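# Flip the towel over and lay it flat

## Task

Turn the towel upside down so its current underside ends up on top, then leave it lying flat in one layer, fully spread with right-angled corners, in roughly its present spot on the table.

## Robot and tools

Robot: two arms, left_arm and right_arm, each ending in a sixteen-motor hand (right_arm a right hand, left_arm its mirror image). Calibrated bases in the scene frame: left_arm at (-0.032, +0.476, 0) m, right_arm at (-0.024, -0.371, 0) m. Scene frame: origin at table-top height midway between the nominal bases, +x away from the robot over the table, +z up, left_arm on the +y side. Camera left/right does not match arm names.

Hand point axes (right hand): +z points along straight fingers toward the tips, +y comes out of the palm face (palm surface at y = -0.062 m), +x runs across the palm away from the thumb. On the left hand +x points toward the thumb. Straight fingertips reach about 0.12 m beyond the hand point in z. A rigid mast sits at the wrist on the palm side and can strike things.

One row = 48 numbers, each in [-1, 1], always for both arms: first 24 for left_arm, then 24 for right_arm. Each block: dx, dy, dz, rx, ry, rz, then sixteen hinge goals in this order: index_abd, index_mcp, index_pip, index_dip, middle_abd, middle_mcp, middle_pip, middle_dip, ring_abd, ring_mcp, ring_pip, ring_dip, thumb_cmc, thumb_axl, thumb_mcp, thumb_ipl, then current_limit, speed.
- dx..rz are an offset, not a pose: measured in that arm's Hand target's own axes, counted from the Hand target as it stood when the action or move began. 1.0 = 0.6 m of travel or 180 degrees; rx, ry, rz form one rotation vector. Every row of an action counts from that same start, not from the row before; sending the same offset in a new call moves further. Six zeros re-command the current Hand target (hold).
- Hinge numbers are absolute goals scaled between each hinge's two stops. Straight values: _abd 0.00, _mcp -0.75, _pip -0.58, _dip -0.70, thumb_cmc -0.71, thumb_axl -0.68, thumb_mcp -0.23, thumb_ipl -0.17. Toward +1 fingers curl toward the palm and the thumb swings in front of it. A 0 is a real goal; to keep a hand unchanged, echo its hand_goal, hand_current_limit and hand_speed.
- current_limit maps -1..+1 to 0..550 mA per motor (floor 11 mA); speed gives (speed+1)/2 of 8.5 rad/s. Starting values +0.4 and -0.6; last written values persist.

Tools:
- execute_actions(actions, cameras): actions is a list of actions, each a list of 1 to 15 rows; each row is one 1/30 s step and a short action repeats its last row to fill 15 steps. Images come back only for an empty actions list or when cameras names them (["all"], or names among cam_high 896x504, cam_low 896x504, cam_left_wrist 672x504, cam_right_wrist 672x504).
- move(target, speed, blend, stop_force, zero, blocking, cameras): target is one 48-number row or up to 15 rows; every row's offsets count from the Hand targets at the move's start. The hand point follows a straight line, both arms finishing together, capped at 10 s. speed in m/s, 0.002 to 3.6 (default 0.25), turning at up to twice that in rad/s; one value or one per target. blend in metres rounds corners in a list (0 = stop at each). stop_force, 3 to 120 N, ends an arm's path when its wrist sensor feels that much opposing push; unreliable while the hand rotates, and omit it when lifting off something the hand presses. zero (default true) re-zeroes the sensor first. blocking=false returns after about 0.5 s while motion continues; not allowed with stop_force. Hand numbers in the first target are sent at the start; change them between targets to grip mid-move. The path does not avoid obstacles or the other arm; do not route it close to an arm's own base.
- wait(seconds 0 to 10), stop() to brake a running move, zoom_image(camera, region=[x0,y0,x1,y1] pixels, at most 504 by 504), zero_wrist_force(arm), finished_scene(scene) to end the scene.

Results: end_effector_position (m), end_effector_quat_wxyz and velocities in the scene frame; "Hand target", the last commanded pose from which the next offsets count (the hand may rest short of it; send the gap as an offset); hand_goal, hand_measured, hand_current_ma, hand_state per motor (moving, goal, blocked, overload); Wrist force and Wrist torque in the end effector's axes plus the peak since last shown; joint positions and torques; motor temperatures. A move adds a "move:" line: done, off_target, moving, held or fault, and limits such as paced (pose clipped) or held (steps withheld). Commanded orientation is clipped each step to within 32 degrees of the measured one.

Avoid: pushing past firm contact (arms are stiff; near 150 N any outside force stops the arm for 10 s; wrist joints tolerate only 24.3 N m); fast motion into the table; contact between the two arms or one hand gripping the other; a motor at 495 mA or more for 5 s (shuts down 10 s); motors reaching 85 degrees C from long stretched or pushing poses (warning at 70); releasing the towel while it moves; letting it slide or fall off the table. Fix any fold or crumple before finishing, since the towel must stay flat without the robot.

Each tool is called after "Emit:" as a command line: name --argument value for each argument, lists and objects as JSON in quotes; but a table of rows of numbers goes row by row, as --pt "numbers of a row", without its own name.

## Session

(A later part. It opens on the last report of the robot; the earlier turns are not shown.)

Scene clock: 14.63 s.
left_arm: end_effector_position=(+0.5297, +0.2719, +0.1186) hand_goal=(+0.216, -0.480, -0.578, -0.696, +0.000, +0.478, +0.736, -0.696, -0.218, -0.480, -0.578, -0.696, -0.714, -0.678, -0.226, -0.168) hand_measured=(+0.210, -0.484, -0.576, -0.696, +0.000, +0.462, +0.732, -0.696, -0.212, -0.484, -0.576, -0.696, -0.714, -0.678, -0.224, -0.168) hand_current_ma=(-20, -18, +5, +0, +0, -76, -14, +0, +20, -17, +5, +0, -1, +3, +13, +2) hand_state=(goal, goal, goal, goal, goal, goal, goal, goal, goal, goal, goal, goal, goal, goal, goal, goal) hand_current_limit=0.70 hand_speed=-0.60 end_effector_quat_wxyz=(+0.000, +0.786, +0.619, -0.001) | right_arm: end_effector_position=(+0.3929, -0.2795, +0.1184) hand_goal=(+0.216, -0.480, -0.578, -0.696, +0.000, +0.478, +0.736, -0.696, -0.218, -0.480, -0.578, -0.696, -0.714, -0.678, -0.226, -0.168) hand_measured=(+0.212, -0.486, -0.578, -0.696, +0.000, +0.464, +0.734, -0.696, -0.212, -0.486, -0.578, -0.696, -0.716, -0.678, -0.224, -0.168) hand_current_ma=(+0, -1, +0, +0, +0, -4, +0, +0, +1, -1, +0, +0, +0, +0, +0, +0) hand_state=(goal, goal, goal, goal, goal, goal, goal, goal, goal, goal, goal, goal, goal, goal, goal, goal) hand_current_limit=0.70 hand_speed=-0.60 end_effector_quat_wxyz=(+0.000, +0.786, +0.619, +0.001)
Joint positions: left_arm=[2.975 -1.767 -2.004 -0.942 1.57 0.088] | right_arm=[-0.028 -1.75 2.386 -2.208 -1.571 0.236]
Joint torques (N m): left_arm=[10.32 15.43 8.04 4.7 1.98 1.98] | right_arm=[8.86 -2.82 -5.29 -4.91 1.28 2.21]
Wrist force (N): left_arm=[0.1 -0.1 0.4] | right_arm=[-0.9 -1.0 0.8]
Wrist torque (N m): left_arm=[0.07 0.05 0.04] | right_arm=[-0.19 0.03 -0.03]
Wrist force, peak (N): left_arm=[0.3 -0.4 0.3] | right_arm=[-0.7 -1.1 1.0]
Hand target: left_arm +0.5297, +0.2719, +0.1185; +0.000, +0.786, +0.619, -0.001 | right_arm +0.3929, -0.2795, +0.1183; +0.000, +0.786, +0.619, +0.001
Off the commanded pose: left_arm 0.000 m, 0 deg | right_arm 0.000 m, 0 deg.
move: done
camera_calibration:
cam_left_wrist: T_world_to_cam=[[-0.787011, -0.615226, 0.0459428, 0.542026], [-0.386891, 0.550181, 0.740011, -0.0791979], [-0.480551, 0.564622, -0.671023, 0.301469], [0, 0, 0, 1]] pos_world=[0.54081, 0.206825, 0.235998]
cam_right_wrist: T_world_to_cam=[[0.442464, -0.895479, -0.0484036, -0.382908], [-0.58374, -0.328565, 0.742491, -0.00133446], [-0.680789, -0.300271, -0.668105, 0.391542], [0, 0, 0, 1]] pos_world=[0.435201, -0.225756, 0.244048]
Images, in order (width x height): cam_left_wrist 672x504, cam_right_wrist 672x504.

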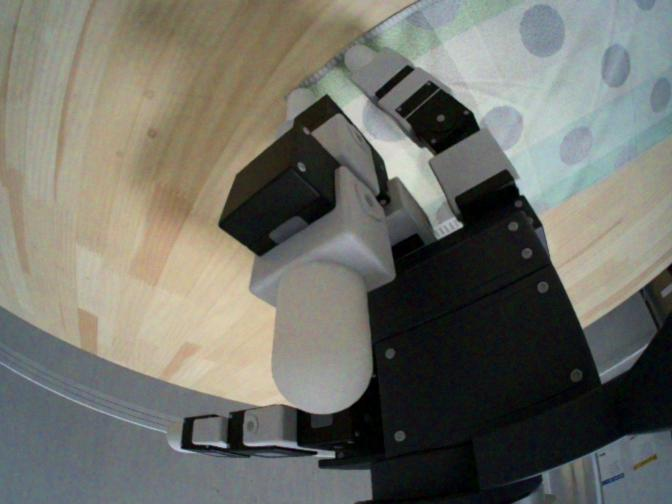

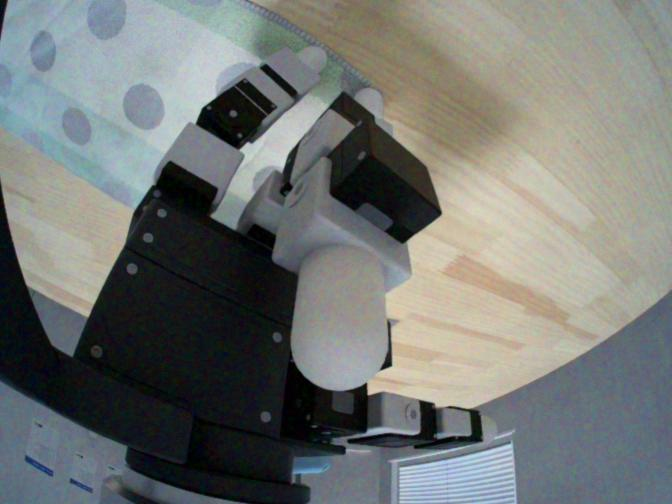

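Emit:
move --target '[-0.005,0,0,0,0,0,0.217,-0.479,-0.577,-0.696,0,0.479,0.737,-0.696,-0.217,-0.479,-0.577,-0.696,-0.714,-0.678,-0.226,-0.168,0.7,-0.6,0.005,0,0,0,0,0,0.217,-0.479,-0.577,-0.696,0,0.479,0.737,-0.696,-0.217,-0.479,-0.577,-0.696,-0.714,-0.678,-0.226,-0.168,0.7,-0.6]' --speed 0.03

Emit:
move --target '[0,0,0.0125,0,0,0,0.217,-0.479,-0.577,-0.696,0,0.479,0.737,-0.696,-0.217,-0.479,-0.577,-0.696,-0.714,-0.678,-0.226,-0.168,0.7,-0.6,0,0,0.0125,0,0,0,0.217,-0.479,-0.577,-0.696,0,0.479,0.737,-0.696,-0.217,-0.479,-0.577,-0.696,-0.714,-0.678,-0.226,-0.168,0.7,-0.6]' --speed 0.01 --stop_force 4

Emit:
move --target '[0,0,0.0095,0,0,0,0.41,-0.479,-0.577,-0.696,0,0.479,0.737,-0.696,-0.41,-0.479,-0.577,-0.696,-0.714,-0.678,-0.226,-0.168,0.7,-0.96,0,0,0.0095,0,0,0,0.5,-0.479,-0.577,-0.696,0,0.479,0.737,-0.696,-0.5,-0.479,-0.577,-0.696,-0.714,-0.678,-0.226,-0.168,0.7,-0.96]' --speed 0.0045 --stop_force 20

Emit:
wait --seconds 1 --cameras '["cam_left_wrist","cam_right_wrist"]'

Emit:
zoom_image --camera "cam_left_wrist" --region '[260, 20, 430, 150]'

Emit:
zoom_image --camera "cam_right_wrist" --region '[240, 20, 410, 150]'

Scene clock: 16.23 s.
left_arm: end_effector_position=(+0.5290, +0.2691, +0.1185) hand_goal=(+0.216, -0.480, -0.578, -0.696, +0.000, +0.478, +0.736, -0.696, -0.218, -0.480, -0.578, -0.696, -0.714, -0.678, -0.226, -0.168) hand_measured=(+0.210, -0.484, -0.576, -0.696, +0.000, +0.462, +0.732, -0.696, -0.212, -0.484, -0.576, -0.696, -0.714, -0.678, -0.224, -0.168) hand_current_ma=(-19, -18, +5, +0, +0, -76, -14, +0, +20, -17, +5, +0, -1, +3, +13, +2) hand_state=(goal, goal, goal, goal, goal, goal, goal, goal, goal, goal, goal, goal, goal, goal, goal, goal) hand_current_limit=0.70 hand_speed=-0.60 end_effector_quat_wxyz=(+0.000, +0.786, +0.619, -0.001) | right_arm: end_effector_position=(+0.3936, -0.2767, +0.1183) hand_goal=(+0.216, -0.480, -0.578, -0.696, +0.000, +0.478, +0.736, -0.696, -0.218, -0.480, -0.578, -0.696, -0.714, -0.678, -0.226, -0.168) hand_measured=(+0.212, -0.486, -0.578, -0.696, +0.000, +0.464, +0.734, -0.696, -0.212, -0.486, -0.578, -0.696, -0.716, -0.678, -0.224, -0.168) hand_current_ma=(+0, -1, +0, +0, +0, -4, +0, +0, +1, -1, +0, +0, +0, +0, +0, +0) hand_state=(goal, goal, goal, goal, goal, goal, goal, goal, goal, goal, goal, goal, goal, goal, goal, goal) hand_current_limit=0.70 hand_speed=-0.60 end_effector_quat_wxyz=(+0.000, +0.786, +0.619, +0.001)
Joint positions: left_arm=[2.969 -1.768 -2.002 -0.943 1.57 0.082] | right_arm=[-0.02 -1.744 2.382 -2.209 -1.571 0.245]
Joint torques (N m): left_arm=[-12.33 15.31 34.63 0.81 1.11 -2.42] | right_arm=[8.28 -2.72 -33.45 -4.7 1.23 2.17]
Wrist force (N): left_arm=[0.2 -0.3 0.6] | right_arm=[-0.8 -0.9 0.9]
Wrist torque (N m): left_arm=[0.02 0.05 0.08] | right_arm=[-0.18 0.02 -0.01]
Wrist force, peak (N): left_arm=[0.5 0.0 0.5] | right_arm=[-0.9 -1.1 0.8]
Hand target: left_arm +0.5290, +0.2690, +0.1185; +0.000, +0.786, +0.619, -0.001 | right_arm +0.3936, -0.2766, +0.1183; +0.000, +0.786, +0.619, +0.001
Off the commanded pose: left_arm 0.000 m, 0 deg | right_arm 0.000 m, 0 deg.
move: done

Scene clock: 17.87 s.
left_arm: end_effector_position=(+0.5290, +0.2690, +0.1149) hand_goal=(+0.216, -0.480, -0.578, -0.696, +0.000, +0.478, +0.736, -0.696, -0.218, -0.480, -0.578, -0.696, -0.714, -0.678, -0.226, -0.168) hand_measured=(+0.214, -0.480, -0.578, -0.696, +0.000, +0.462, +0.732, -0.696, -0.214, -0.482, -0.578, -0.696, -0.714, -0.678, -0.224, -0.168) hand_current_ma=(-8, -4, +3, +0, +0, -76, -14, +0, +11, -4, +4, +0, -1, +3, +13, +2) hand_state=(goal, goal, goal, goal, goal, goal, goal, goal, goal, goal, goal, goal, goal, goal, goal, goal) hand_current_limit=0.70 hand_speed=-0.60 end_effector_quat_wxyz=(+0.000, +0.786, +0.619, -0.001) | right_arm: end_effector_position=(+0.3936, -0.2766, +0.1135) hand_goal=(+0.216, -0.480, -0.578, -0.696, +0.000, +0.478, +0.736, -0.696, -0.218, -0.480, -0.578, -0.696, -0.714, -0.678, -0.226, -0.168) hand_measured=(+0.214, -0.482, -0.578, -0.696, +0.000, +0.464, +0.734, -0.696, -0.216, -0.482, -0.578, -0.696, -0.716, -0.678, -0.224, -0.168) hand_current_ma=(+0, +0, +0, +0, +0, -4, +0, +0, +0, +0, +0, +0, +0, +0, +0, +0) hand_state=(goal, goal, goal, goal, goal, goal, goal, goal, goal, goal, goal, goal, goal, goal, goal, goal) hand_current_limit=0.70 hand_speed=-0.60 end_effector_quat_wxyz=(+0.000, +0.786, +0.619, +0.001)
Joint positions: left_arm=[2.969 -1.774 -2.007 -0.933 1.57 0.082] | right_arm=[-0.019 -1.734 2.389 -2.227 -1.571 0.245]
Joint torques (N m): left_arm=[-10.37 34.29 33.51 0.88 0.53 -2.12] | right_arm=[5.55 -18.19 -32.53 -0.53 0.85 2.09]
Wrist force (N): left_arm=[0.3 -1.5 -3.0] | right_arm=[-0.6 -3.0 -3.3]
Wrist torque (N m): left_arm=[0.31 -0.01 0.11] | right_arm=[0.08 0.11 -0.05]
Wrist force, peak (N): left_arm=[0.3 -2.4 -6.6] | right_arm=[-0.7 -4.2 -7.6]
Hand target: left_arm +0.5290, +0.2690, +0.1149; +0.000, +0.786, +0.619, -0.001 (not the last commanded pose) | right_arm +0.3936, -0.2766, +0.1135; +0.000, +0.786, +0.619, +0.001 (not the last commanded pose)
Off the commanded pose: left_arm 0.004 m, 0 deg | right_arm 0.003 m, 0 deg.
move: contact (left_arm, right_arm)

Scene clock: 20.50 s.
left_arm: end_effector_position=(+0.5290, +0.2690, +0.1096) hand_goal=(+0.410, -0.480, -0.578, -0.696, +0.000, +0.478, +0.736, -0.696, -0.410, -0.480, -0.578, -0.696, -0.714, -0.678, -0.226, -0.168) hand_measured=(+0.340, -0.466, -0.572, -0.694, +0.000, +0.462, +0.732, -0.696, -0.306, -0.460, -0.568, -0.694, -0.714, -0.678, -0.224, -0.168) hand_current_ma=(-290, +68, +26, +5, +0, -76, -14, +0, +433, +93, +46, +9, -1, +3, +13, +2) hand_state=(blocked, goal, goal, goal, goal, goal, goal, goal, blocked, goal, goal, goal, goal, goal, goal, goal) hand_current_limit=0.70 hand_speed=-0.96 end_effector_quat_wxyz=(+0.000, +0.786, +0.619, +0.000) | right_arm: end_effector_position=(+0.3936, -0.2766, +0.1078) hand_goal=(+0.500, -0.480, -0.578, -0.696, +0.000, +0.478, +0.736, -0.696, -0.500, -0.480, -0.578, -0.696, -0.714, -0.678, -0.226, -0.168) hand_measured=(+0.420, -0.468, -0.570, -0.692, +0.000, +0.464, +0.734, -0.696, -0.322, -0.456, -0.564, -0.694, -0.716, -0.678, -0.224, -0.168) hand_current_ma=(-88, +4, +2, +1, +0, -4, +0, +0, +393, +13, +5, +0, +0, +0, +0, +0) hand_state=(blocked, goal, goal, goal, goal, goal, goal, goal, blocked, blocked, goal, goal, goal, goal, goal, goal) hand_current_limit=0.70 hand_speed=-0.96 end_effector_quat_wxyz=(+0.000, +0.786, +0.619, +0.001)
Joint positions: left_arm=[2.969 -1.782 -2.013 -0.918 1.57 0.082] | right_arm=[-0.019 -1.722 2.398 -2.248 -1.571 0.245]
Joint torques (N m): left_arm=[-9.45 26.63 27.37 -0.11 0.8 -2.08] | right_arm=[-1.85 1.96 -0.64 -3.02 -3.56 2.18]
Wrist force (N): left_arm=[-2.6 -8.0 -22.7] | right_arm=[4.7 -4.9 -12.7]
Wrist torque (N m): left_arm=[1.43 -0.86 0.20] | right_arm=[0.46 1.10 -0.01]
Wrist force, peak (N): left_arm=[-2.6 -8.4 -25.3] | right_arm=[4.2 -8.0 -19.4]
Hand target: left_arm +0.5290, +0.2690, +0.1096; +0.000, +0.786, +0.619, +0.000 | right_arm +0.3936, -0.2766, +0.1078; +0.000, +0.786, +0.619, +0.001
Off the commanded pose: left_arm 0.000 m, 0 deg | right_arm 0.000 m, 0 deg.
move: contact (left_arm)

Scene clock: 21.50 s.
left_arm: end_effector_position=(+0.5290, +0.2690, +0.1096) hand_goal=(+0.410, -0.480, -0.578, -0.696, +0.000, +0.478, +0.736, -0.696, -0.410, -0.480, -0.578, -0.696, -0.714, -0.678, -0.226, -0.168) hand_measured=(+0.340, -0.466, -0.572, -0.694, +0.000, +0.462, +0.732, -0.696, -0.306, -0.460, -0.568, -0.694, -0.714, -0.678, -0.224, -0.168) hand_current_ma=(-290, +68, +26, +5, +0, -76, -14, +0, +433, +93, +46, +9, -1, +3, +13, +2) hand_state=(blocked, goal, goal, goal, goal, goal, goal, goal, blocked, goal, goal, goal, goal, goal, goal, goal) hand_current_limit=0.70 hand_speed=-0.96 end_effector_quat_wxyz=(+0.000, +0.786, +0.619, +0.000) | right_arm: end_effector_position=(+0.3936, -0.2766, +0.1078) hand_goal=(+0.500, -0.480, -0.578, -0.696, +0.000, +0.478, +0.736, -0.696, -0.500, -0.480, -0.578, -0.696, -0.714, -0.678, -0.226, -0.168) hand_measured=(+0.420, -0.468, -0.570, -0.692, +0.000, +0.464, +0.734, -0.696, -0.322, -0.456, -0.564, -0.694, -0.716, -0.678, -0.224, -0.168) hand_current_ma=(-88, +4, +2, +1, +0, -4, +0, +0, +393, +13, +5, +0, +0, +0, +0, +0) hand_state=(blocked, goal, goal, goal, goal, goal, goal, goal, blocked, blocked, goal, goal, goal, goal, goal, goal) hand_current_limit=0.70 hand_speed=-0.96 end_effector_quat_wxyz=(+0.000, +0.786, +0.619, +0.001)
Joint positions: left_arm=[2.969 -1.782 -2.013 -0.918 1.57 0.082] | right_arm=[-0.019 -1.722 2.398 -2.248 -1.571 0.245]
Joint torques (N m): left_arm=[-9.63 27.61 27.92 0 0.5 -2.16] | right_arm=[-3.85 0.41 -0.21 -3.23 -3.54 2.16]
Wrist force (N): left_arm=[-2.5 -7.9 -22.9] | right_arm=[4.5 -5.1 -12.8]
Wrist torque (N m): left_arm=[1.44 -0.89 0.22] | right_arm=[0.43 1.11 -0.02]
Wrist force, peak (N): left_arm=[-2.5 -7.9 -23.6] | right_arm=[4.8 -5.0 -13.5]
Hand target: left_arm +0.5290, +0.2690, +0.1096; +0.000, +0.786, +0.619, +0.000 | right_arm +0.3936, -0.2766, +0.1078; +0.000, +0.786, +0.619, +0.001
Off the commanded pose: left_arm 0.000 m, 0 deg | right_arm 0.000 m, 0 deg.
wait: 1.00 s; at rest by 0.17 s
camera_calibration:
cam_left_wrist: T_world_to_cam=[[-0.787022, -0.61522, 0.045832, 0.54013], [-0.387004, 0.550199, 0.739939, -0.0712134], [-0.480442, 0.564611, -0.671111, 0.296761], [0, 0, 0, 1]] pos_world=[0.540111, 0.203925, 0.227098]
cam_right_wrist: T_world_to_cam=[[0.442468, -0.895478, -0.0483988, -0.381131], [-0.58379, -0.328586, 0.742442, 0.00785177], [-0.680743, -0.300252, -0.66816, 0.385871], [0, 0, 0, 1]] pos_world=[0.435901, -0.222856, 0.233548]
Images, in order (width x height): cam_left_wrist 672x504, cam_right_wrist 672x504.

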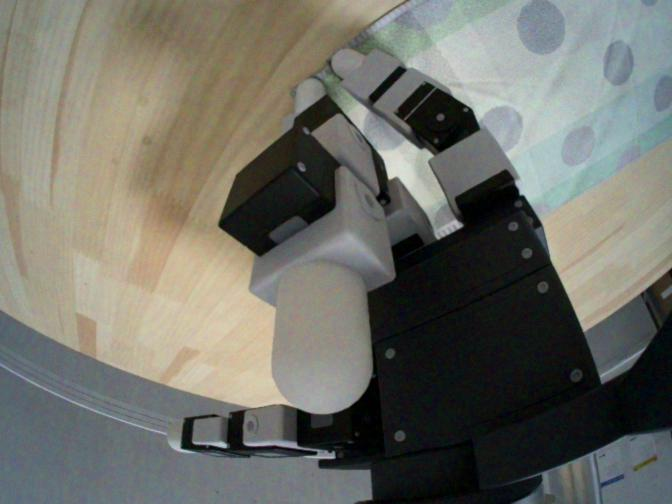

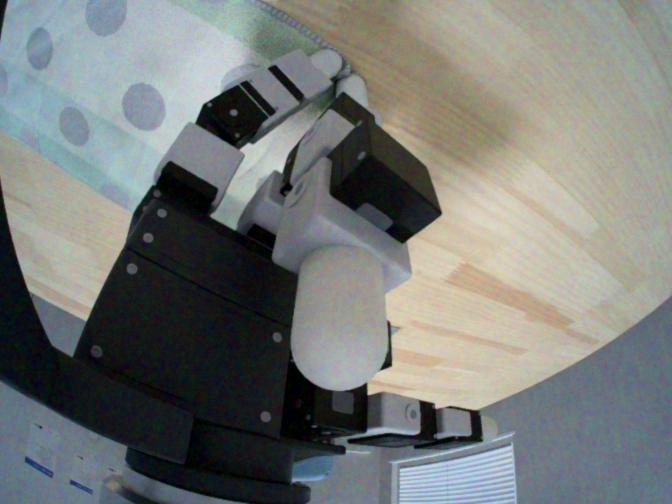

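Scaled by 2.965 from the camera's 672x504 image, which has a finer 960x720 frame.

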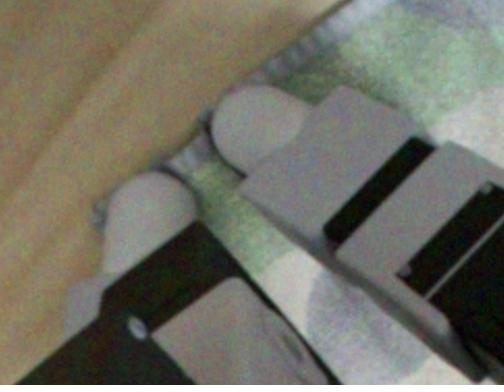

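Scaled by 2.965 from the camera's 672x504 image, which has a finer 960x720 frame.

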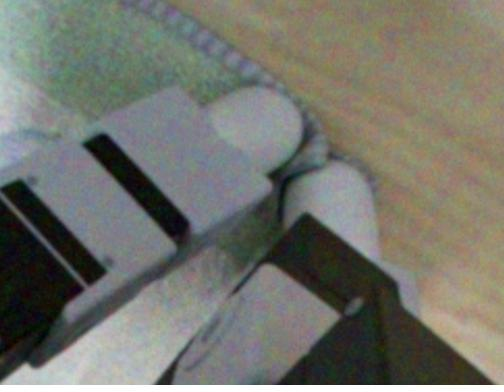

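Emit:
move --pt "0 0 -0.0117 0 0 0 0.6 -0.479 -0.577 -0.696 0 0.479 0.737 -0.696 -0.6 -0.479 -0.577 -0.696 -0.714 -0.678 -0.226 -0.168 0.65 -0.9 0 0 -0.0117 0 0 0 0.7 -0.479 -0.577 -0.696 0 0.479 0.737 -0.696 -0.7 -0.479 -0.577 -0.696 -0.714 -0.678 -0.226 -0.168 0.65 -0.9" --pt "0 0 -0.08 0 0 0 0.6 -0.479 -0.577 -0.696 0 0.479 0.737 -0.696 -0.6 -0.479 -0.577 -0.696 -0.714 -0.678 -0.226 -0.168 0.65 -0.9 0 0 -0.08 0 0 0 0.7 -0.479 -0.577 -0.696 0 0.479 0.737 -0.696 -0.7 -0.479 -0.577 -0.696 -0.714 -0.678 -0.226 -0.168 0.65 -0.9" --speed '[0.02, 0.06]' --cameras '["all"]'

Emit:
zoom_image --camera "cam_high" --region '[340, 130, 640, 330]'

Scene clock: 23.87 s.
left_arm: end_effector_position=(+0.5290, +0.2690, +0.1576) hand_goal=(+0.600, -0.480, -0.578, -0.696, +0.000, +0.478, +0.736, -0.696, -0.600, -0.480, -0.578, -0.696, -0.714, -0.678, -0.226, -0.168) hand_measured=(+0.418, -0.478, -0.576, -0.694, +0.000, +0.462, +0.732, -0.696, -0.332, -0.484, -0.578, -0.694, -0.714, -0.678, -0.224, -0.168) hand_current_ma=(-454, +7, +12, +9, +0, -76, -14, +0, +454, -15, -2, +6, -1, +3, +13, +2) hand_state=(blocked, goal, goal, goal, goal, goal, goal, goal, blocked, goal, goal, goal, goal, goal, goal, goal) hand_current_limit=0.65 hand_speed=-0.90 end_effector_quat_wxyz=(+0.000, +0.786, +0.619, +0.000) | right_arm: end_effector_position=(+0.3935, -0.2766, +0.1558) hand_goal=(+0.700, -0.480, -0.578, -0.696, +0.000, +0.478, +0.736, -0.696, -0.700, -0.480, -0.578, -0.696, -0.714, -0.678, -0.226, -0.168) hand_measured=(+0.440, -0.484, -0.580, -0.696, +0.000, +0.464, +0.734, -0.696, -0.322, -0.478, -0.574, -0.692, -0.716, -0.678, -0.224, -0.168) hand_current_ma=(-454, -1, +0, +0, +0, -4, +0, +0, +454, +0, +1, +0, +0, +0, +0, +0) hand_state=(blocked, goal, goal, goal, goal, goal, goal, goal, blocked, goal, goal, goal, goal, goal, goal, goal) hand_current_limit=0.65 hand_speed=-0.90 end_effector_quat_wxyz=(+0.000, +0.786, +0.619, +0.001)
Joint positions: left_arm=[2.969 -1.714 -1.95 -1.049 1.57 0.082] | right_arm=[-0.019 -1.812 2.317 -2.078 -1.571 0.245]
Joint torques (N m): left_arm=[-4 34.97 37.53 0.96 0.92 -0.69] | right_arm=[-3.64 -18.27 -34.81 -0.63 0.22 -1.67]
Wrist force (N): left_arm=[-0.2 0.1 0.6] | right_arm=[-0.3 -1.1 0.8]
Wrist torque (N m): left_arm=[0.11 -0.04 0.04] | right_arm=[-0.17 0.10 -0.01]
Wrist force, peak (N): left_arm=[-2.6 -7.9 -23.5] | right_arm=[4.6 -5.0 -13.4]
Hand target: left_arm +0.5290, +0.2690, +0.1576; +0.000, +0.786, +0.619, +0.000 | right_arm +0.3935, -0.2766, +0.1558; +0.000, +0.786, +0.619, +0.001
Off the commanded pose: left_arm 0.000 m, 0 deg | right_arm 0.000 m, 0 deg.
move: done
camera_calibration:
cam_left_wrist: T_world_to_cam=[[-0.787022, -0.61522, 0.045832, 0.538008], [-0.387004, 0.550199, 0.739939, -0.106692], [-0.480442, 0.564611, -0.671111, 0.329023], [0, 0, 0, 1]] pos_world=[0.540211, 0.203925, 0.275098]
cam_right_wrist: T_world_to_cam=[[0.442411, -0.895509, -0.0483371, -0.378764], [-0.583779, -0.328484, 0.742496, -0.0278412], [-0.68079, -0.30027, -0.668104, 0.417875], [0, 0, 0, 1]] pos_world=[0.435801, -0.222856, 0.281548]

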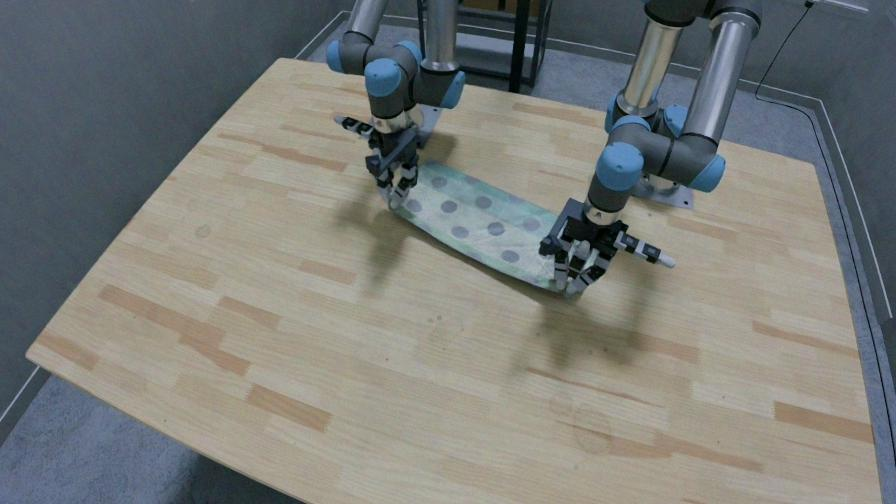

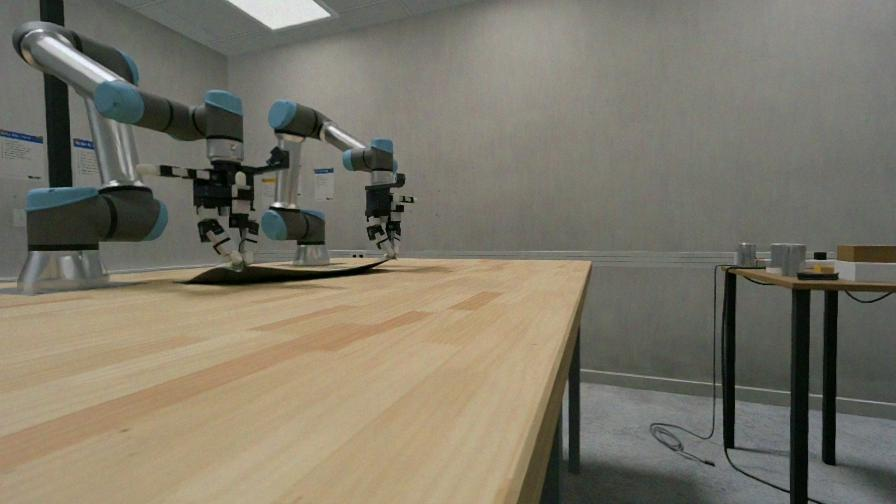

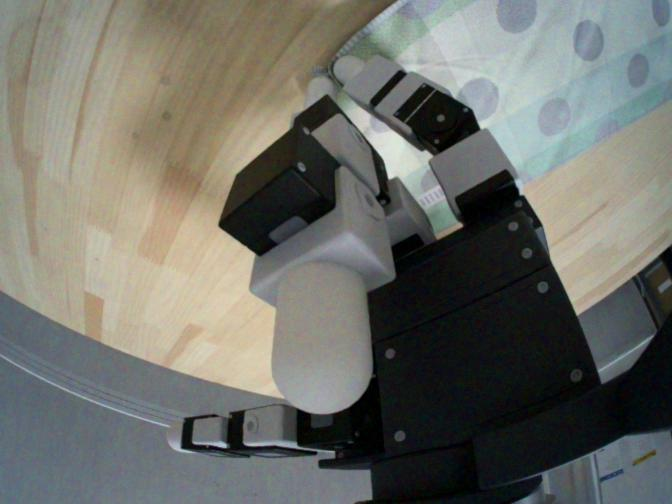

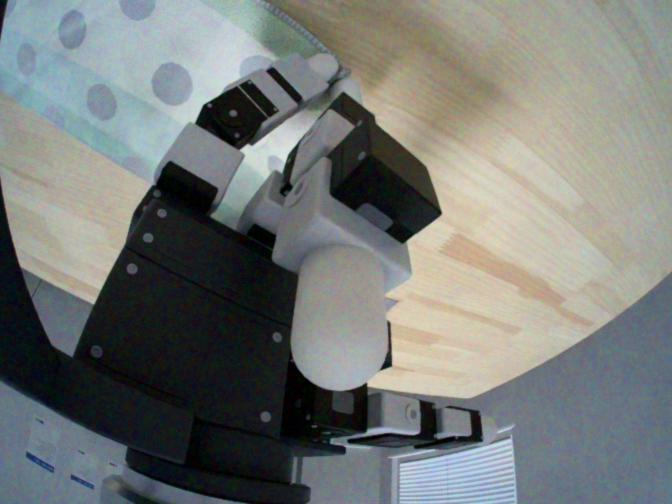

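Scaled by 1.680.

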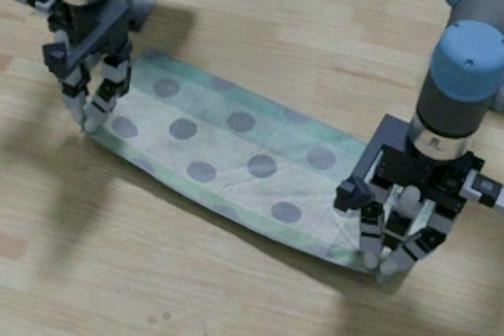

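Emit:
move --pt "0 0 -0.419 0 0 0 0.6 -0.479 -0.577 -0.696 0 0.479 0.737 -0.696 -0.6 -0.479 -0.577 -0.696 -0.714 -0.678 -0.226 -0.168 0.65 -0.9 0 0 -0.422 0 0 0 0.7 -0.479 -0.577 -0.696 0 0.479 0.737 -0.696 -0.7 -0.479 -0.577 -0.696 -0.714 -0.678 -0.226 -0.168 0.65 -0.9" --pt "0 -0.03 -0.344 0 0 0 0.6 -0.479 -0.577 -0.696 0 0.479 0.737 -0.696 -0.6 -0.479 -0.577 -0.696 -0.714 -0.678 -0.226 -0.168 0.65 -0.9 0 -0.0242 -0.3137 0 0 0 0.7 -0.479 -0.577 -0.696 0 0.479 0.737 -0.696 -0.7 -0.479 -0.577 -0.696 -0.714 -0.678 -0.226 -0.168 0.65 -0.9" --speed '[0.12, 0.1]'

Emit:
wait --seconds 1 --cameras '["all"]'

Emit:
zoom_image --camera "cam_high" --region '[340, 100, 640, 300]'

Emit:
zoom_image --camera "cam_low" --region '[160, 130, 460, 300]'

Scene clock: 28.67 s.
left_arm: end_effector_position=(+0.5118, +0.2733, +0.3641) hand_goal=(+0.600, -0.480, -0.578, -0.696, +0.000, +0.478, +0.736, -0.696, -0.600, -0.480, -0.578, -0.696, -0.714, -0.678, -0.226, -0.168) hand_measured=(+0.418, -0.480, -0.576, -0.694, +0.000, +0.462, +0.732, -0.696, -0.332, -0.484, -0.578, -0.694, -0.714, -0.678, -0.224, -0.168) hand_current_ma=(-454, +3, +10, +9, +0, -75, -14, +0, +454, -16, -2, +6, -1, +3, +13, +2) hand_state=(blocked, goal, goal, goal, goal, goal, goal, goal, blocked, goal, goal, goal, goal, goal, goal, goal) hand_current_limit=0.65 hand_speed=-0.90 end_effector_quat_wxyz=(+0.000, +0.786, +0.619, +0.000) | right_arm: end_effector_position=(+0.3792, -0.2733, +0.3441) hand_goal=(+0.700, -0.480, -0.578, -0.696, +0.000, +0.478, +0.736, -0.696, -0.700, -0.480, -0.578, -0.696, -0.714, -0.678, -0.226, -0.168) hand_measured=(+0.440, -0.484, -0.580, -0.696, +0.000, +0.464, +0.734, -0.696, -0.322, -0.478, -0.574, -0.692, -0.716, -0.678, -0.224, -0.168) hand_current_ma=(-454, -1, +0, +0, +0, -4, +0, +0, +454, +0, +1, +0, +0, +0, +0, +0) hand_state=(blocked, goal, goal, goal, goal, goal, goal, goal, blocked, goal, goal, goal, goal, goal, goal, goal) hand_current_limit=0.65 hand_speed=-0.90 end_effector_quat_wxyz=(+0.000, +0.786, +0.619, +0.001)
Joint positions: left_arm=[2.972 -1.548 -1.577 -1.588 1.57 0.085] | right_arm=[-0.009 -1.964 1.917 -1.525 -1.571 0.256]
Joint torques (N m): left_arm=[11.19 31.17 11.9 4.51 1.34 2.04] | right_arm=[8.81 -15.08 -12.11 -4.83 -1.21 2.12]
Wrist force (N): left_arm=[-0.6 -0.1 0.5] | right_arm=[-0.2 -1.0 0.8]
Wrist torque (N m): left_arm=[0.06 0.04 -0.13] | right_arm=[-0.19 0.09 0.01]
Wrist force, peak (N): left_arm=[-0.6 -0.4 1.6] | right_arm=[-0.4 -1.3 1.8]
Hand target: left_arm +0.5118, +0.2733, +0.3641; +0.000, +0.786, +0.619, +0.000 | right_arm +0.3792, -0.2733, +0.3440; +0.000, +0.786, +0.619, +0.001
Off the commanded pose: left_arm 0.000 m, 0 deg | right_arm 0.000 m, 0 deg.
move: done

Scene clock: 29.67 s.
left_arm: end_effector_position=(+0.5118, +0.2733, +0.3641) hand_goal=(+0.600, -0.480, -0.578, -0.696, +0.000, +0.478, +0.736, -0.696, -0.600, -0.480, -0.578, -0.696, -0.714, -0.678, -0.226, -0.168) hand_measured=(+0.418, -0.480, -0.576, -0.694, +0.000, +0.462, +0.732, -0.696, -0.332, -0.484, -0.578, -0.694, -0.714, -0.678, -0.224, -0.168) hand_current_ma=(-454, +3, +10, +9, +0, -75, -14, +0, +454, -16, -2, +6, -1, +3, +13, +2) hand_state=(blocked, goal, goal, goal, goal, goal, goal, goal, blocked, goal, goal, goal, goal, goal, goal, goal) hand_current_limit=0.65 hand_speed=-0.90 end_effector_quat_wxyz=(+0.000, +0.786, +0.619, +0.000) | right_arm: end_effector_position=(+0.3792, -0.2733, +0.3440) hand_goal=(+0.700, -0.480, -0.578, -0.696, +0.000, +0.478, +0.736, -0.696, -0.700, -0.480, -0.578, -0.696, -0.714, -0.678, -0.226, -0.168) hand_measured=(+0.440, -0.484, -0.580, -0.696, +0.000, +0.464, +0.734, -0.696, -0.322, -0.478, -0.574, -0.692, -0.716, -0.678, -0.224, -0.168) hand_current_ma=(-454, -1, +0, +0, +0, -4, +0, +0, +454, +0, +1, +0, +0, +0, +0, +0) hand_state=(blocked, goal, goal, goal, goal, goal, goal, goal, blocked, goal, goal, goal, goal, goal, goal, goal) hand_current_limit=0.65 hand_speed=-0.90 end_effector_quat_wxyz=(+0.000, +0.786, +0.619, +0.001)
Joint positions: left_arm=[2.972 -1.548 -1.577 -1.588 1.57 0.085] | right_arm=[-0.009 -1.964 1.917 -1.525 -1.571 0.256]
Joint torques (N m): left_arm=[11.7 31.85 10.9 4.44 -2.05 2.2] | right_arm=[8.57 -15.04 -10.81 -4.7 -1.26 2.11]
Wrist force (N): left_arm=[-0.6 -0.1 0.9] | right_arm=[-0.2 -1.1 0.9]
Wrist torque (N m): left_arm=[0.05 0.03 -0.11] | right_arm=[-0.21 0.09 0.01]
Wrist force, peak (N): left_arm=[-0.6 -0.1 1.1] | right_arm=[-0.3 -1.1 1.2]
Hand target: left_arm +0.5118, +0.2733, +0.3641; +0.000, +0.786, +0.619, +0.000 | right_arm +0.3792, -0.2733, +0.3440; +0.000, +0.786, +0.619, +0.001
Off the commanded pose: left_arm 0.000 m, 0 deg | right_arm 0.000 m, 0 deg.
wait: 1.00 s; at rest by 0.17 s
camera_calibration:
cam_left_wrist: T_world_to_cam=[[-0.787022, -0.61522, 0.045832, 0.517517], [-0.387004, 0.550199, 0.739939, -0.268421], [-0.480442, 0.564611, -0.671111, 0.456857], [0, 0, 0, 1]] pos_world=[0.522911, 0.208125, 0.481498]
cam_right_wrist: T_world_to_cam=[[0.442468, -0.895478, -0.0483988, -0.360373], [-0.58379, -0.328586, 0.742442, -0.174835], [-0.680743, -0.300252, -0.66816, 0.534878], [0, 0, 0, 1]] pos_world=[0.421501, -0.219556, 0.469748]

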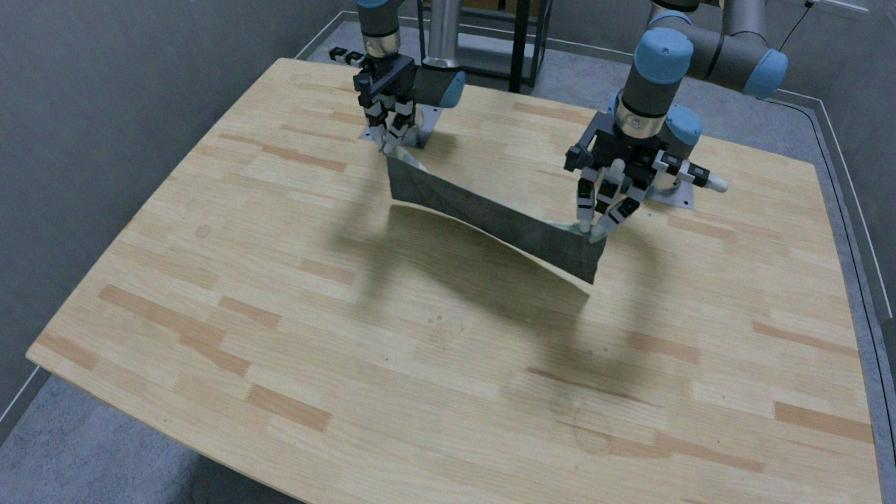

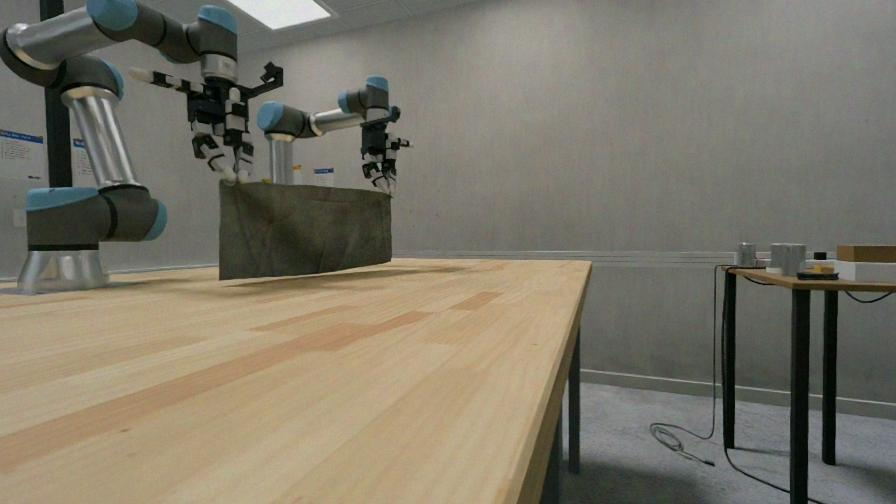

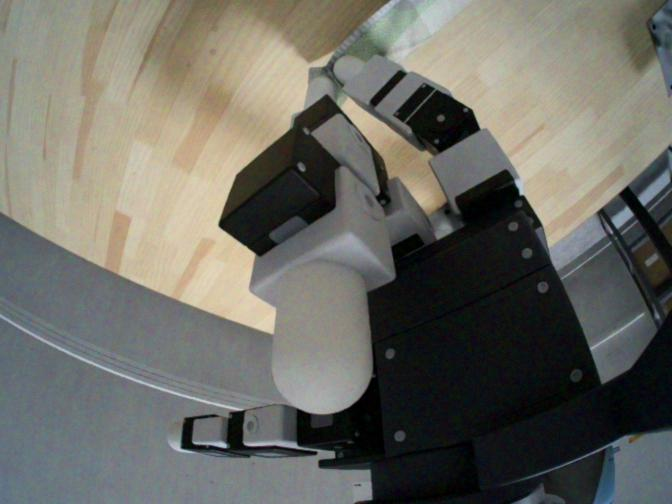

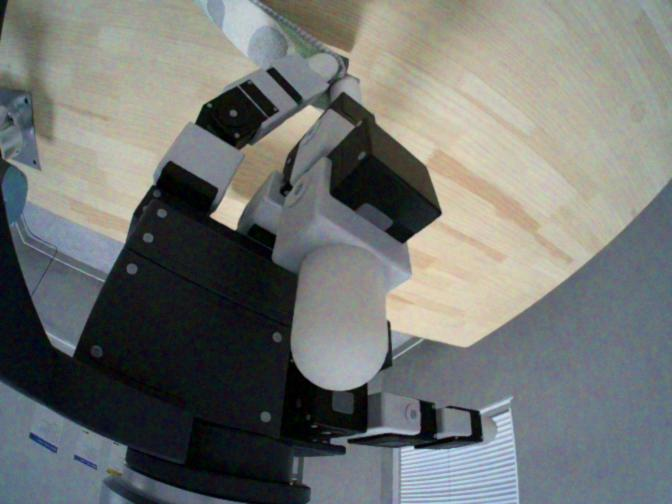

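Scaled by 1.680.

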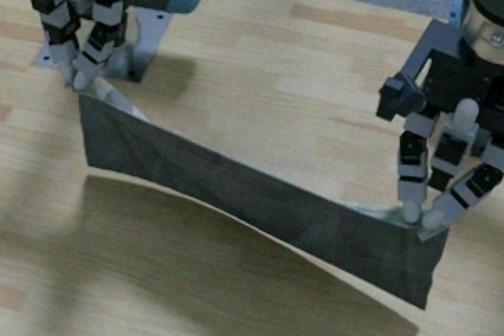

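Scaled by 1.680.

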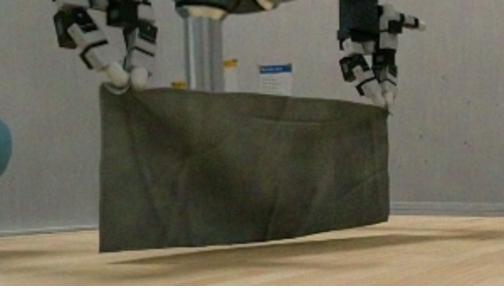

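Emit:
move --pt "0 0.3 0 0 0 0 0.6 -0.479 -0.577 -0.696 0 0.479 0.737 -0.696 -0.6 -0.479 -0.577 -0.696 -0.714 -0.678 -0.226 -0.168 0.65 -0.9 0 0.3 0 0 0 0 0.7 -0.479 -0.577 -0.696 0 0.479 0.737 -0.696 -0.7 -0.479 -0.577 -0.696 -0.714 -0.678 -0.226 -0.168 0.65 -0.9" --pt "0 0.3417 0.02 0 0 0 0.6 -0.479 -0.577 -0.696 0 0.479 0.737 -0.696 -0.6 -0.479 -0.577 -0.696 -0.714 -0.678 -0.226 -0.168 0.65 -0.9 0 0.3417 0.02 0 0 0 0.7 -0.479 -0.577 -0.696 0 0.479 0.737 -0.696 -0.7 -0.479 -0.577 -0.696 -0.714 -0.678 -0.226 -0.168 0.65 -0.9" --pt "0 0.3 0.058 0 0 0 0.6 -0.479 -0.577 -0.696 0 0.479 0.737 -0.696 -0.6 -0.479 -0.577 -0.696 -0.714 -0.678 -0.226 -0.168 0.65 -0.9 0 0.3 0.058 0 0 0 0.7 -0.479 -0.577 -0.696 0 0.479 0.737 -0.696 -0.7 -0.479 -0.577 -0.696 -0.714 -0.678 -0.226 -0.168 0.65 -0.9" --pt "0 0.2167 0.133 0 0 0 0.6 -0.479 -0.577 -0.696 0 0.479 0.737 -0.696 -0.6 -0.479 -0.577 -0.696 -0.714 -0.678 -0.226 -0.168 0.65 -0.9 0 0.2167 0.133 0 0 0 0.7 -0.479 -0.577 -0.696 0 0.479 0.737 -0.696 -0.7 -0.479 -0.577 -0.696 -0.714 -0.678 -0.226 -0.168 0.65 -0.9" --pt "0 0.0333 0.15 0 0 0 0.6 -0.479 -0.577 -0.696 0 0.479 0.737 -0.696 -0.6 -0.479 -0.577 -0.696 -0.714 -0.678 -0.226 -0.168 0.65 -0.9 0 0.0333 0.15 0 0 0 0.7 -0.479 -0.577 -0.696 0 0.479 0.737 -0.696 -0.7 -0.479 -0.577 -0.696 -0.714 -0.678 -0.226 -0.168 0.65 -0.9" --speed 0.8 --blend '[0.013, 0.013, 0.015, 0.02, 0]' --cameras '["all"]'

Emit:
zoom_image --camera "cam_high" --region '[340, 100, 640, 340]'

Emit:
zoom_image --camera "cam_low" --region '[160, 130, 460, 300]'

Scene clock: 32.53 s.
left_arm: end_effector_position=(+0.5311, +0.2685, +0.2740) hand_goal=(+0.600, -0.480, -0.578, -0.696, +0.000, +0.478, +0.736, -0.696, -0.600, -0.480, -0.578, -0.696, -0.714, -0.678, -0.226, -0.168) hand_measured=(+0.418, -0.480, -0.576, -0.694, +0.000, +0.462, +0.734, -0.696, -0.332, -0.484, -0.578, -0.694, -0.714, -0.678, -0.224, -0.168) hand_current_ma=(-454, +1, +8, +9, +0, -75, -11, +0, +454, -20, -4, +6, -1, +3, +13, +2) hand_state=(blocked, goal, goal, goal, goal, goal, goal, goal, blocked, goal, goal, goal, goal, goal, goal, goal) hand_current_limit=0.65 hand_speed=-0.90 end_effector_quat_wxyz=(+0.000, +0.786, +0.619, -0.001) | right_arm: end_effector_position=(+0.3988, -0.2779, +0.2541) hand_goal=(+0.700, -0.480, -0.578, -0.696, +0.000, +0.478, +0.736, -0.696, -0.700, -0.480, -0.578, -0.696, -0.714, -0.678, -0.226, -0.168) hand_measured=(+0.440, -0.486, -0.580, -0.696, +0.000, +0.464, +0.734, -0.696, -0.322, -0.478, -0.574, -0.692, -0.714, -0.678, -0.224, -0.168) hand_current_ma=(-454, -1, +0, +0, +0, -4, +0, +0, +454, +0, +0, +0, +0, +0, +0, +0) hand_state=(blocked, goal, goal, goal, goal, goal, goal, goal, blocked, goal, goal, goal, goal, goal, goal, goal) hand_current_limit=0.65 hand_speed=-0.90 end_effector_quat_wxyz=(+0.000, +0.786, +0.619, +0.001)
Joint positions: left_arm=[2.969 -1.617 -1.739 -1.358 1.57 0.082] | right_arm=[-0.023 -1.9 2.108 -1.781 -1.571 0.241]
Joint torques (N m): left_arm=[10.49 33.67 11.27 4.66 -2.02 2.11] | right_arm=[8.46 -17.13 -10.4 -0.67 0.08 2.21]
Wrist force (N): left_arm=[-0.2 0.3 0.2] | right_arm=[-0.3 -0.9 0.8]
Wrist torque (N m): left_arm=[0.12 -0.03 -0.10] | right_arm=[-0.19 0.09 0.00]
Wrist force, peak (N): left_arm=[-0.8 2.4 0.5] | right_arm=[-0.4 -3.4 1.4]
Hand target: left_arm +0.5311, +0.2686, +0.2740; +0.000, +0.786, +0.619, +0.000 | right_arm +0.3987, -0.2779, +0.2541; +0.000, +0.786, +0.619, +0.001
Off the commanded pose: left_arm 0.000 m, 0 deg | right_arm 0.000 m, 0 deg.
move: done
camera_calibration:
cam_left_wrist: T_world_to_cam=[[-0.787021, -0.615222, 0.0458291, 0.534019], [-0.387007, 0.550196, 0.739939, -0.191731], [-0.480442, 0.564611, -0.671111, 0.408431], [0, 0, 0, 1]] pos_world=[0.542311, 0.203425, 0.391498]
cam_right_wrist: T_world_to_cam=[[0.442464, -0.895479, -0.0484036, -0.377518], [-0.58374, -0.328565, 0.742491, -0.0981207], [-0.680789, -0.300271, -0.668105, 0.4867], [0, 0, 0, 1]] pos_world=[0.441101, -0.224156, 0.379748]

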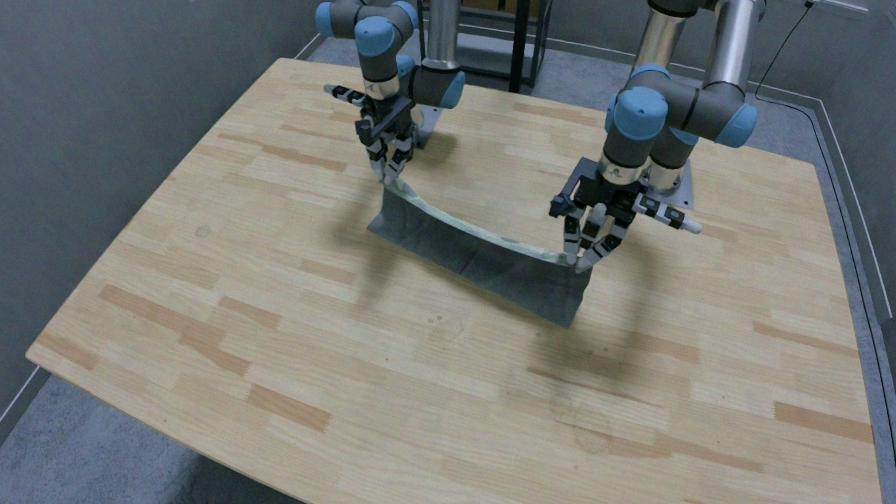

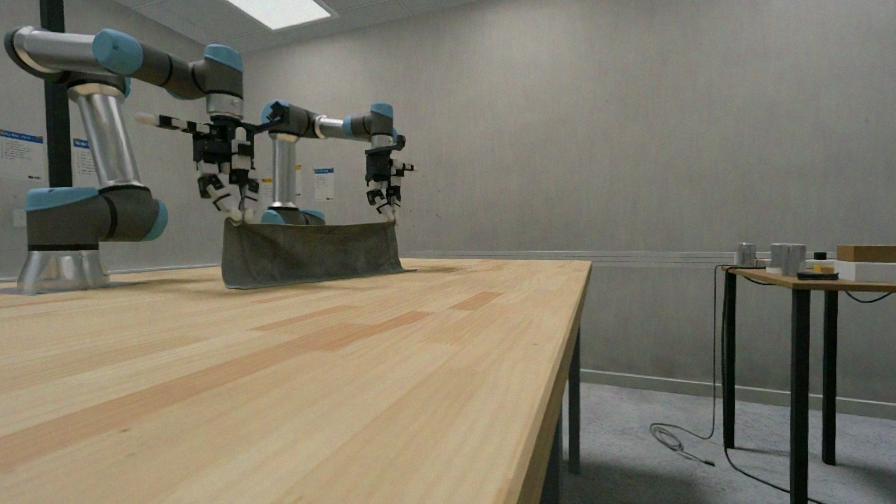

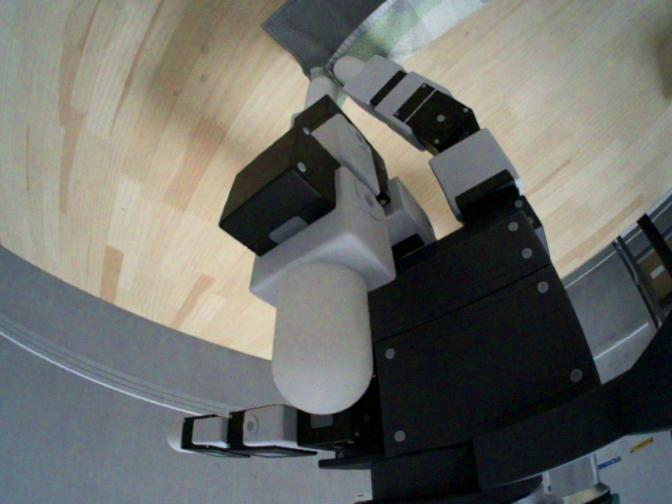

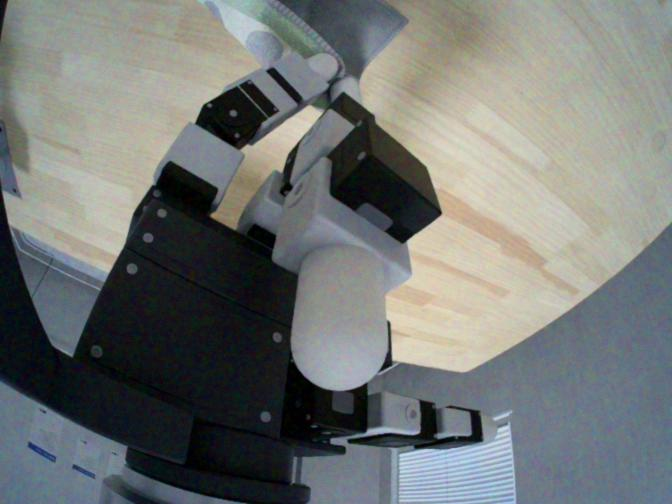

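Scaled by 1.680.

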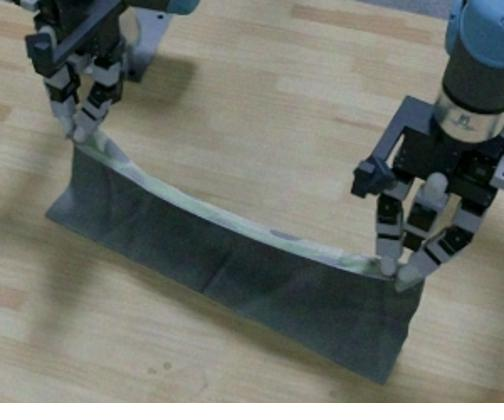

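Scaled by 1.680.

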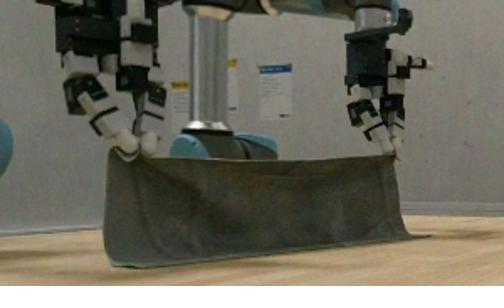

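Emit:
move --pt "0 -0.1333 0.0583 0 0 0 0.6 -0.479 -0.577 -0.696 0 0.479 0.737 -0.696 -0.6 -0.479 -0.577 -0.696 -0.714 -0.678 -0.226 -0.168 0.65 -0.9 0 -0.1333 0.025 0 0 0 0.7 -0.479 -0.577 -0.696 0 0.479 0.737 -0.696 -0.7 -0.479 -0.577 -0.696 -0.714 -0.678 -0.226 -0.168 0.65 -0.9" --pt "0 -0.2333 0.075 0 0 0 0.6 -0.479 -0.577 -0.696 0 0.479 0.737 -0.696 -0.6 -0.479 -0.577 -0.696 -0.714 -0.678 -0.226 -0.168 0.65 -0.9 0 -0.2333 0.0418 0 0 0 0.7 -0.479 -0.577 -0.696 0 0.479 0.737 -0.696 -0.7 -0.479 -0.577 -0.696 -0.714 -0.678 -0.226 -0.168 0.65 -0.9" --pt "0 -0.3 0.0917 0 0 0 0.6 -0.479 -0.577 -0.696 0 0.479 0.737 -0.696 -0.6 -0.479 -0.577 -0.696 -0.714 -0.678 -0.226 -0.168 0.65 -0.9 0 -0.3 0.0585 0 0 0 0.7 -0.479 -0.577 -0.696 0 0.479 0.737 -0.696 -0.7 -0.479 -0.577 -0.696 -0.714 -0.678 -0.226 -0.168 0.65 -0.9" --speed 0.12 --blend '[0.02, 0.02, 0]' --cameras '["all"]'

Emit:
zoom_image --camera "cam_high" --region '[340, 100, 640, 340]'

Scene clock: 36.60 s.
left_arm: end_effector_position=(+0.3561, +0.3108, +0.2192) hand_goal=(+0.600, -0.480, -0.578, -0.696, +0.000, +0.478, +0.736, -0.696, -0.600, -0.480, -0.578, -0.696, -0.714, -0.678, -0.226, -0.168) hand_measured=(+0.418, -0.480, -0.576, -0.694, +0.000, +0.462, +0.734, -0.696, -0.332, -0.484, -0.578, -0.694, -0.714, -0.678, -0.224, -0.168) hand_current_ma=(-454, +1, +8, +9, +0, -75, -11, +0, +454, -20, -4, +6, -1, +3, +13, +2) hand_state=(blocked, goal, goal, goal, goal, goal, goal, goal, blocked, goal, goal, goal, goal, goal, goal, goal) hand_current_limit=0.65 hand_speed=-0.90 end_effector_quat_wxyz=(+0.000, +0.786, +0.619, +0.000) | right_arm: end_effector_position=(+0.2238, -0.2357, +0.2188) hand_goal=(+0.700, -0.480, -0.578, -0.696, +0.000, +0.478, +0.736, -0.696, -0.700, -0.480, -0.578, -0.696, -0.714, -0.678, -0.226, -0.168) hand_measured=(+0.440, -0.486, -0.580, -0.696, +0.000, +0.464, +0.734, -0.696, -0.322, -0.478, -0.574, -0.692, -0.714, -0.678, -0.224, -0.168) hand_current_ma=(-454, -1, +0, +0, +0, -4, +0, +0, +454, +0, +0, +0, +0, +0, +0, +0) hand_state=(blocked, goal, goal, goal, goal, goal, goal, goal, blocked, goal, goal, goal, goal, goal, goal, goal) hand_current_limit=0.65 hand_speed=-0.90 end_effector_quat_wxyz=(+0.000, +0.786, +0.619, +0.001)
Joint positions: left_arm=[3.015 -1.186 -2.233 -1.295 1.57 0.128] | right_arm=[0.203 -2.303 2.381 -1.65 -1.571 0.467]
Joint torques (N m): left_arm=[10.51 17.92 10.11 1.18 -1.96 1.84] | right_arm=[9.73 -2.19 -10.6 -0.5 -2.17 2.15]
Wrist force (N): left_arm=[0.0 0.4 0.6] | right_arm=[-0.4 -1.0 1.1]
Wrist torque (N m): left_arm=[0.15 -0.06 -0.07] | right_arm=[-0.21 0.09 -0.01]
Wrist force, peak (N): left_arm=[0.1 1.2 0.1] | right_arm=[-0.4 -1.8 1.4]
Hand target: left_arm +0.3561, +0.3108, +0.2192; +0.000, +0.786, +0.619, +0.000 | right_arm +0.2238, -0.2357, +0.2188; +0.000, +0.786, +0.619, +0.001
Off the commanded pose: left_arm 0.000 m, 0 deg | right_arm 0.000 m, 0 deg.
move: done
camera_calibration:
cam_left_wrist: T_world_to_cam=[[-0.786998, -0.615254, 0.0457865, 0.42484], [-0.387052, 0.550161, 0.739942, -0.242157], [-0.480442, 0.564611, -0.671111, 0.263694], [0, 0, 0, 1]] pos_world=[0.36731, 0.245725, 0.336698]
cam_right_wrist: T_world_to_cam=[[0.442403, -0.895506, -0.048464, -0.263974], [-0.583762, -0.328575, 0.742469, -0.160188], [-0.680809, -0.300179, -0.668125, 0.356679], [0, 0, 0, 1]] pos_world=[0.266101, -0.181956, 0.344448]

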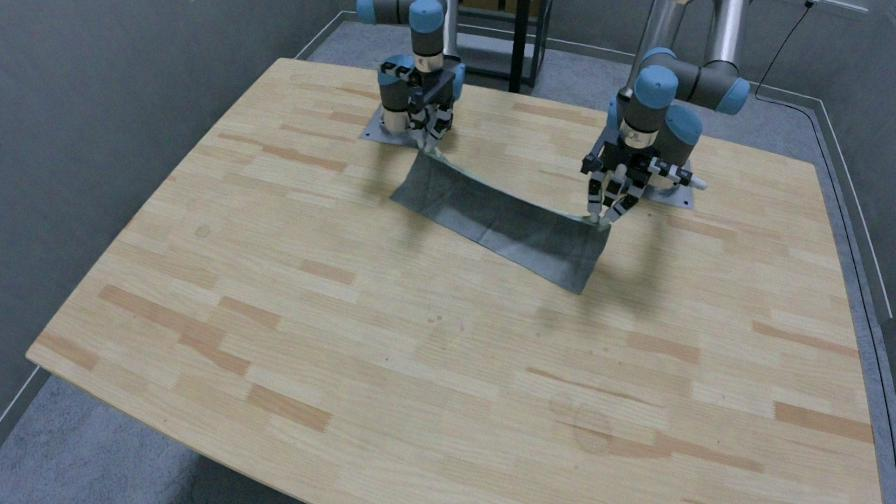

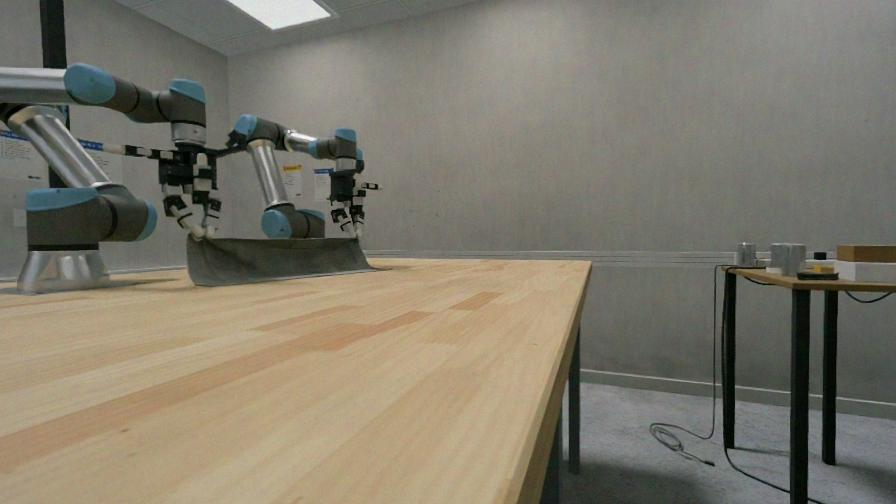

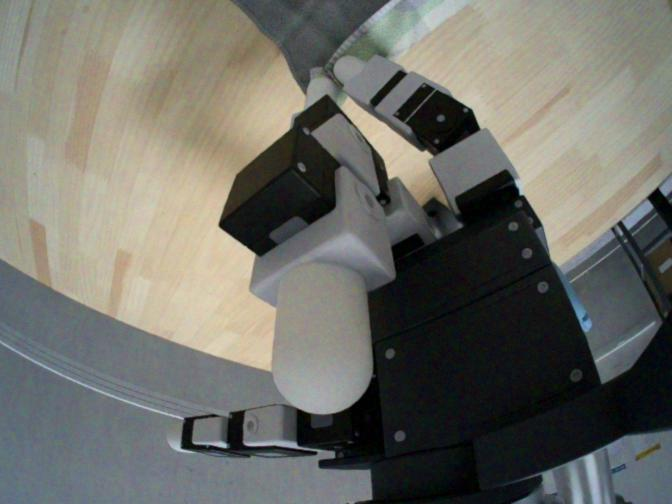

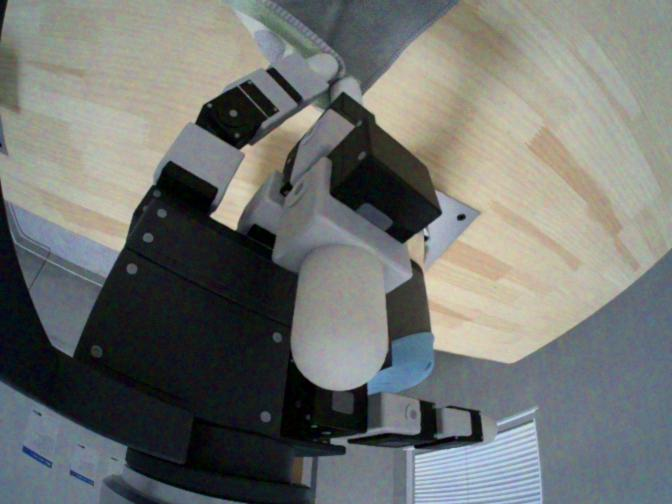

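Scaled by 1.680.

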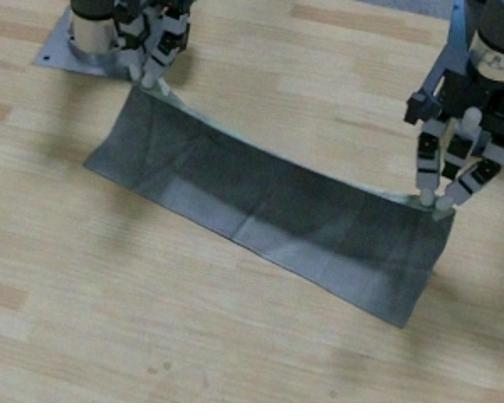

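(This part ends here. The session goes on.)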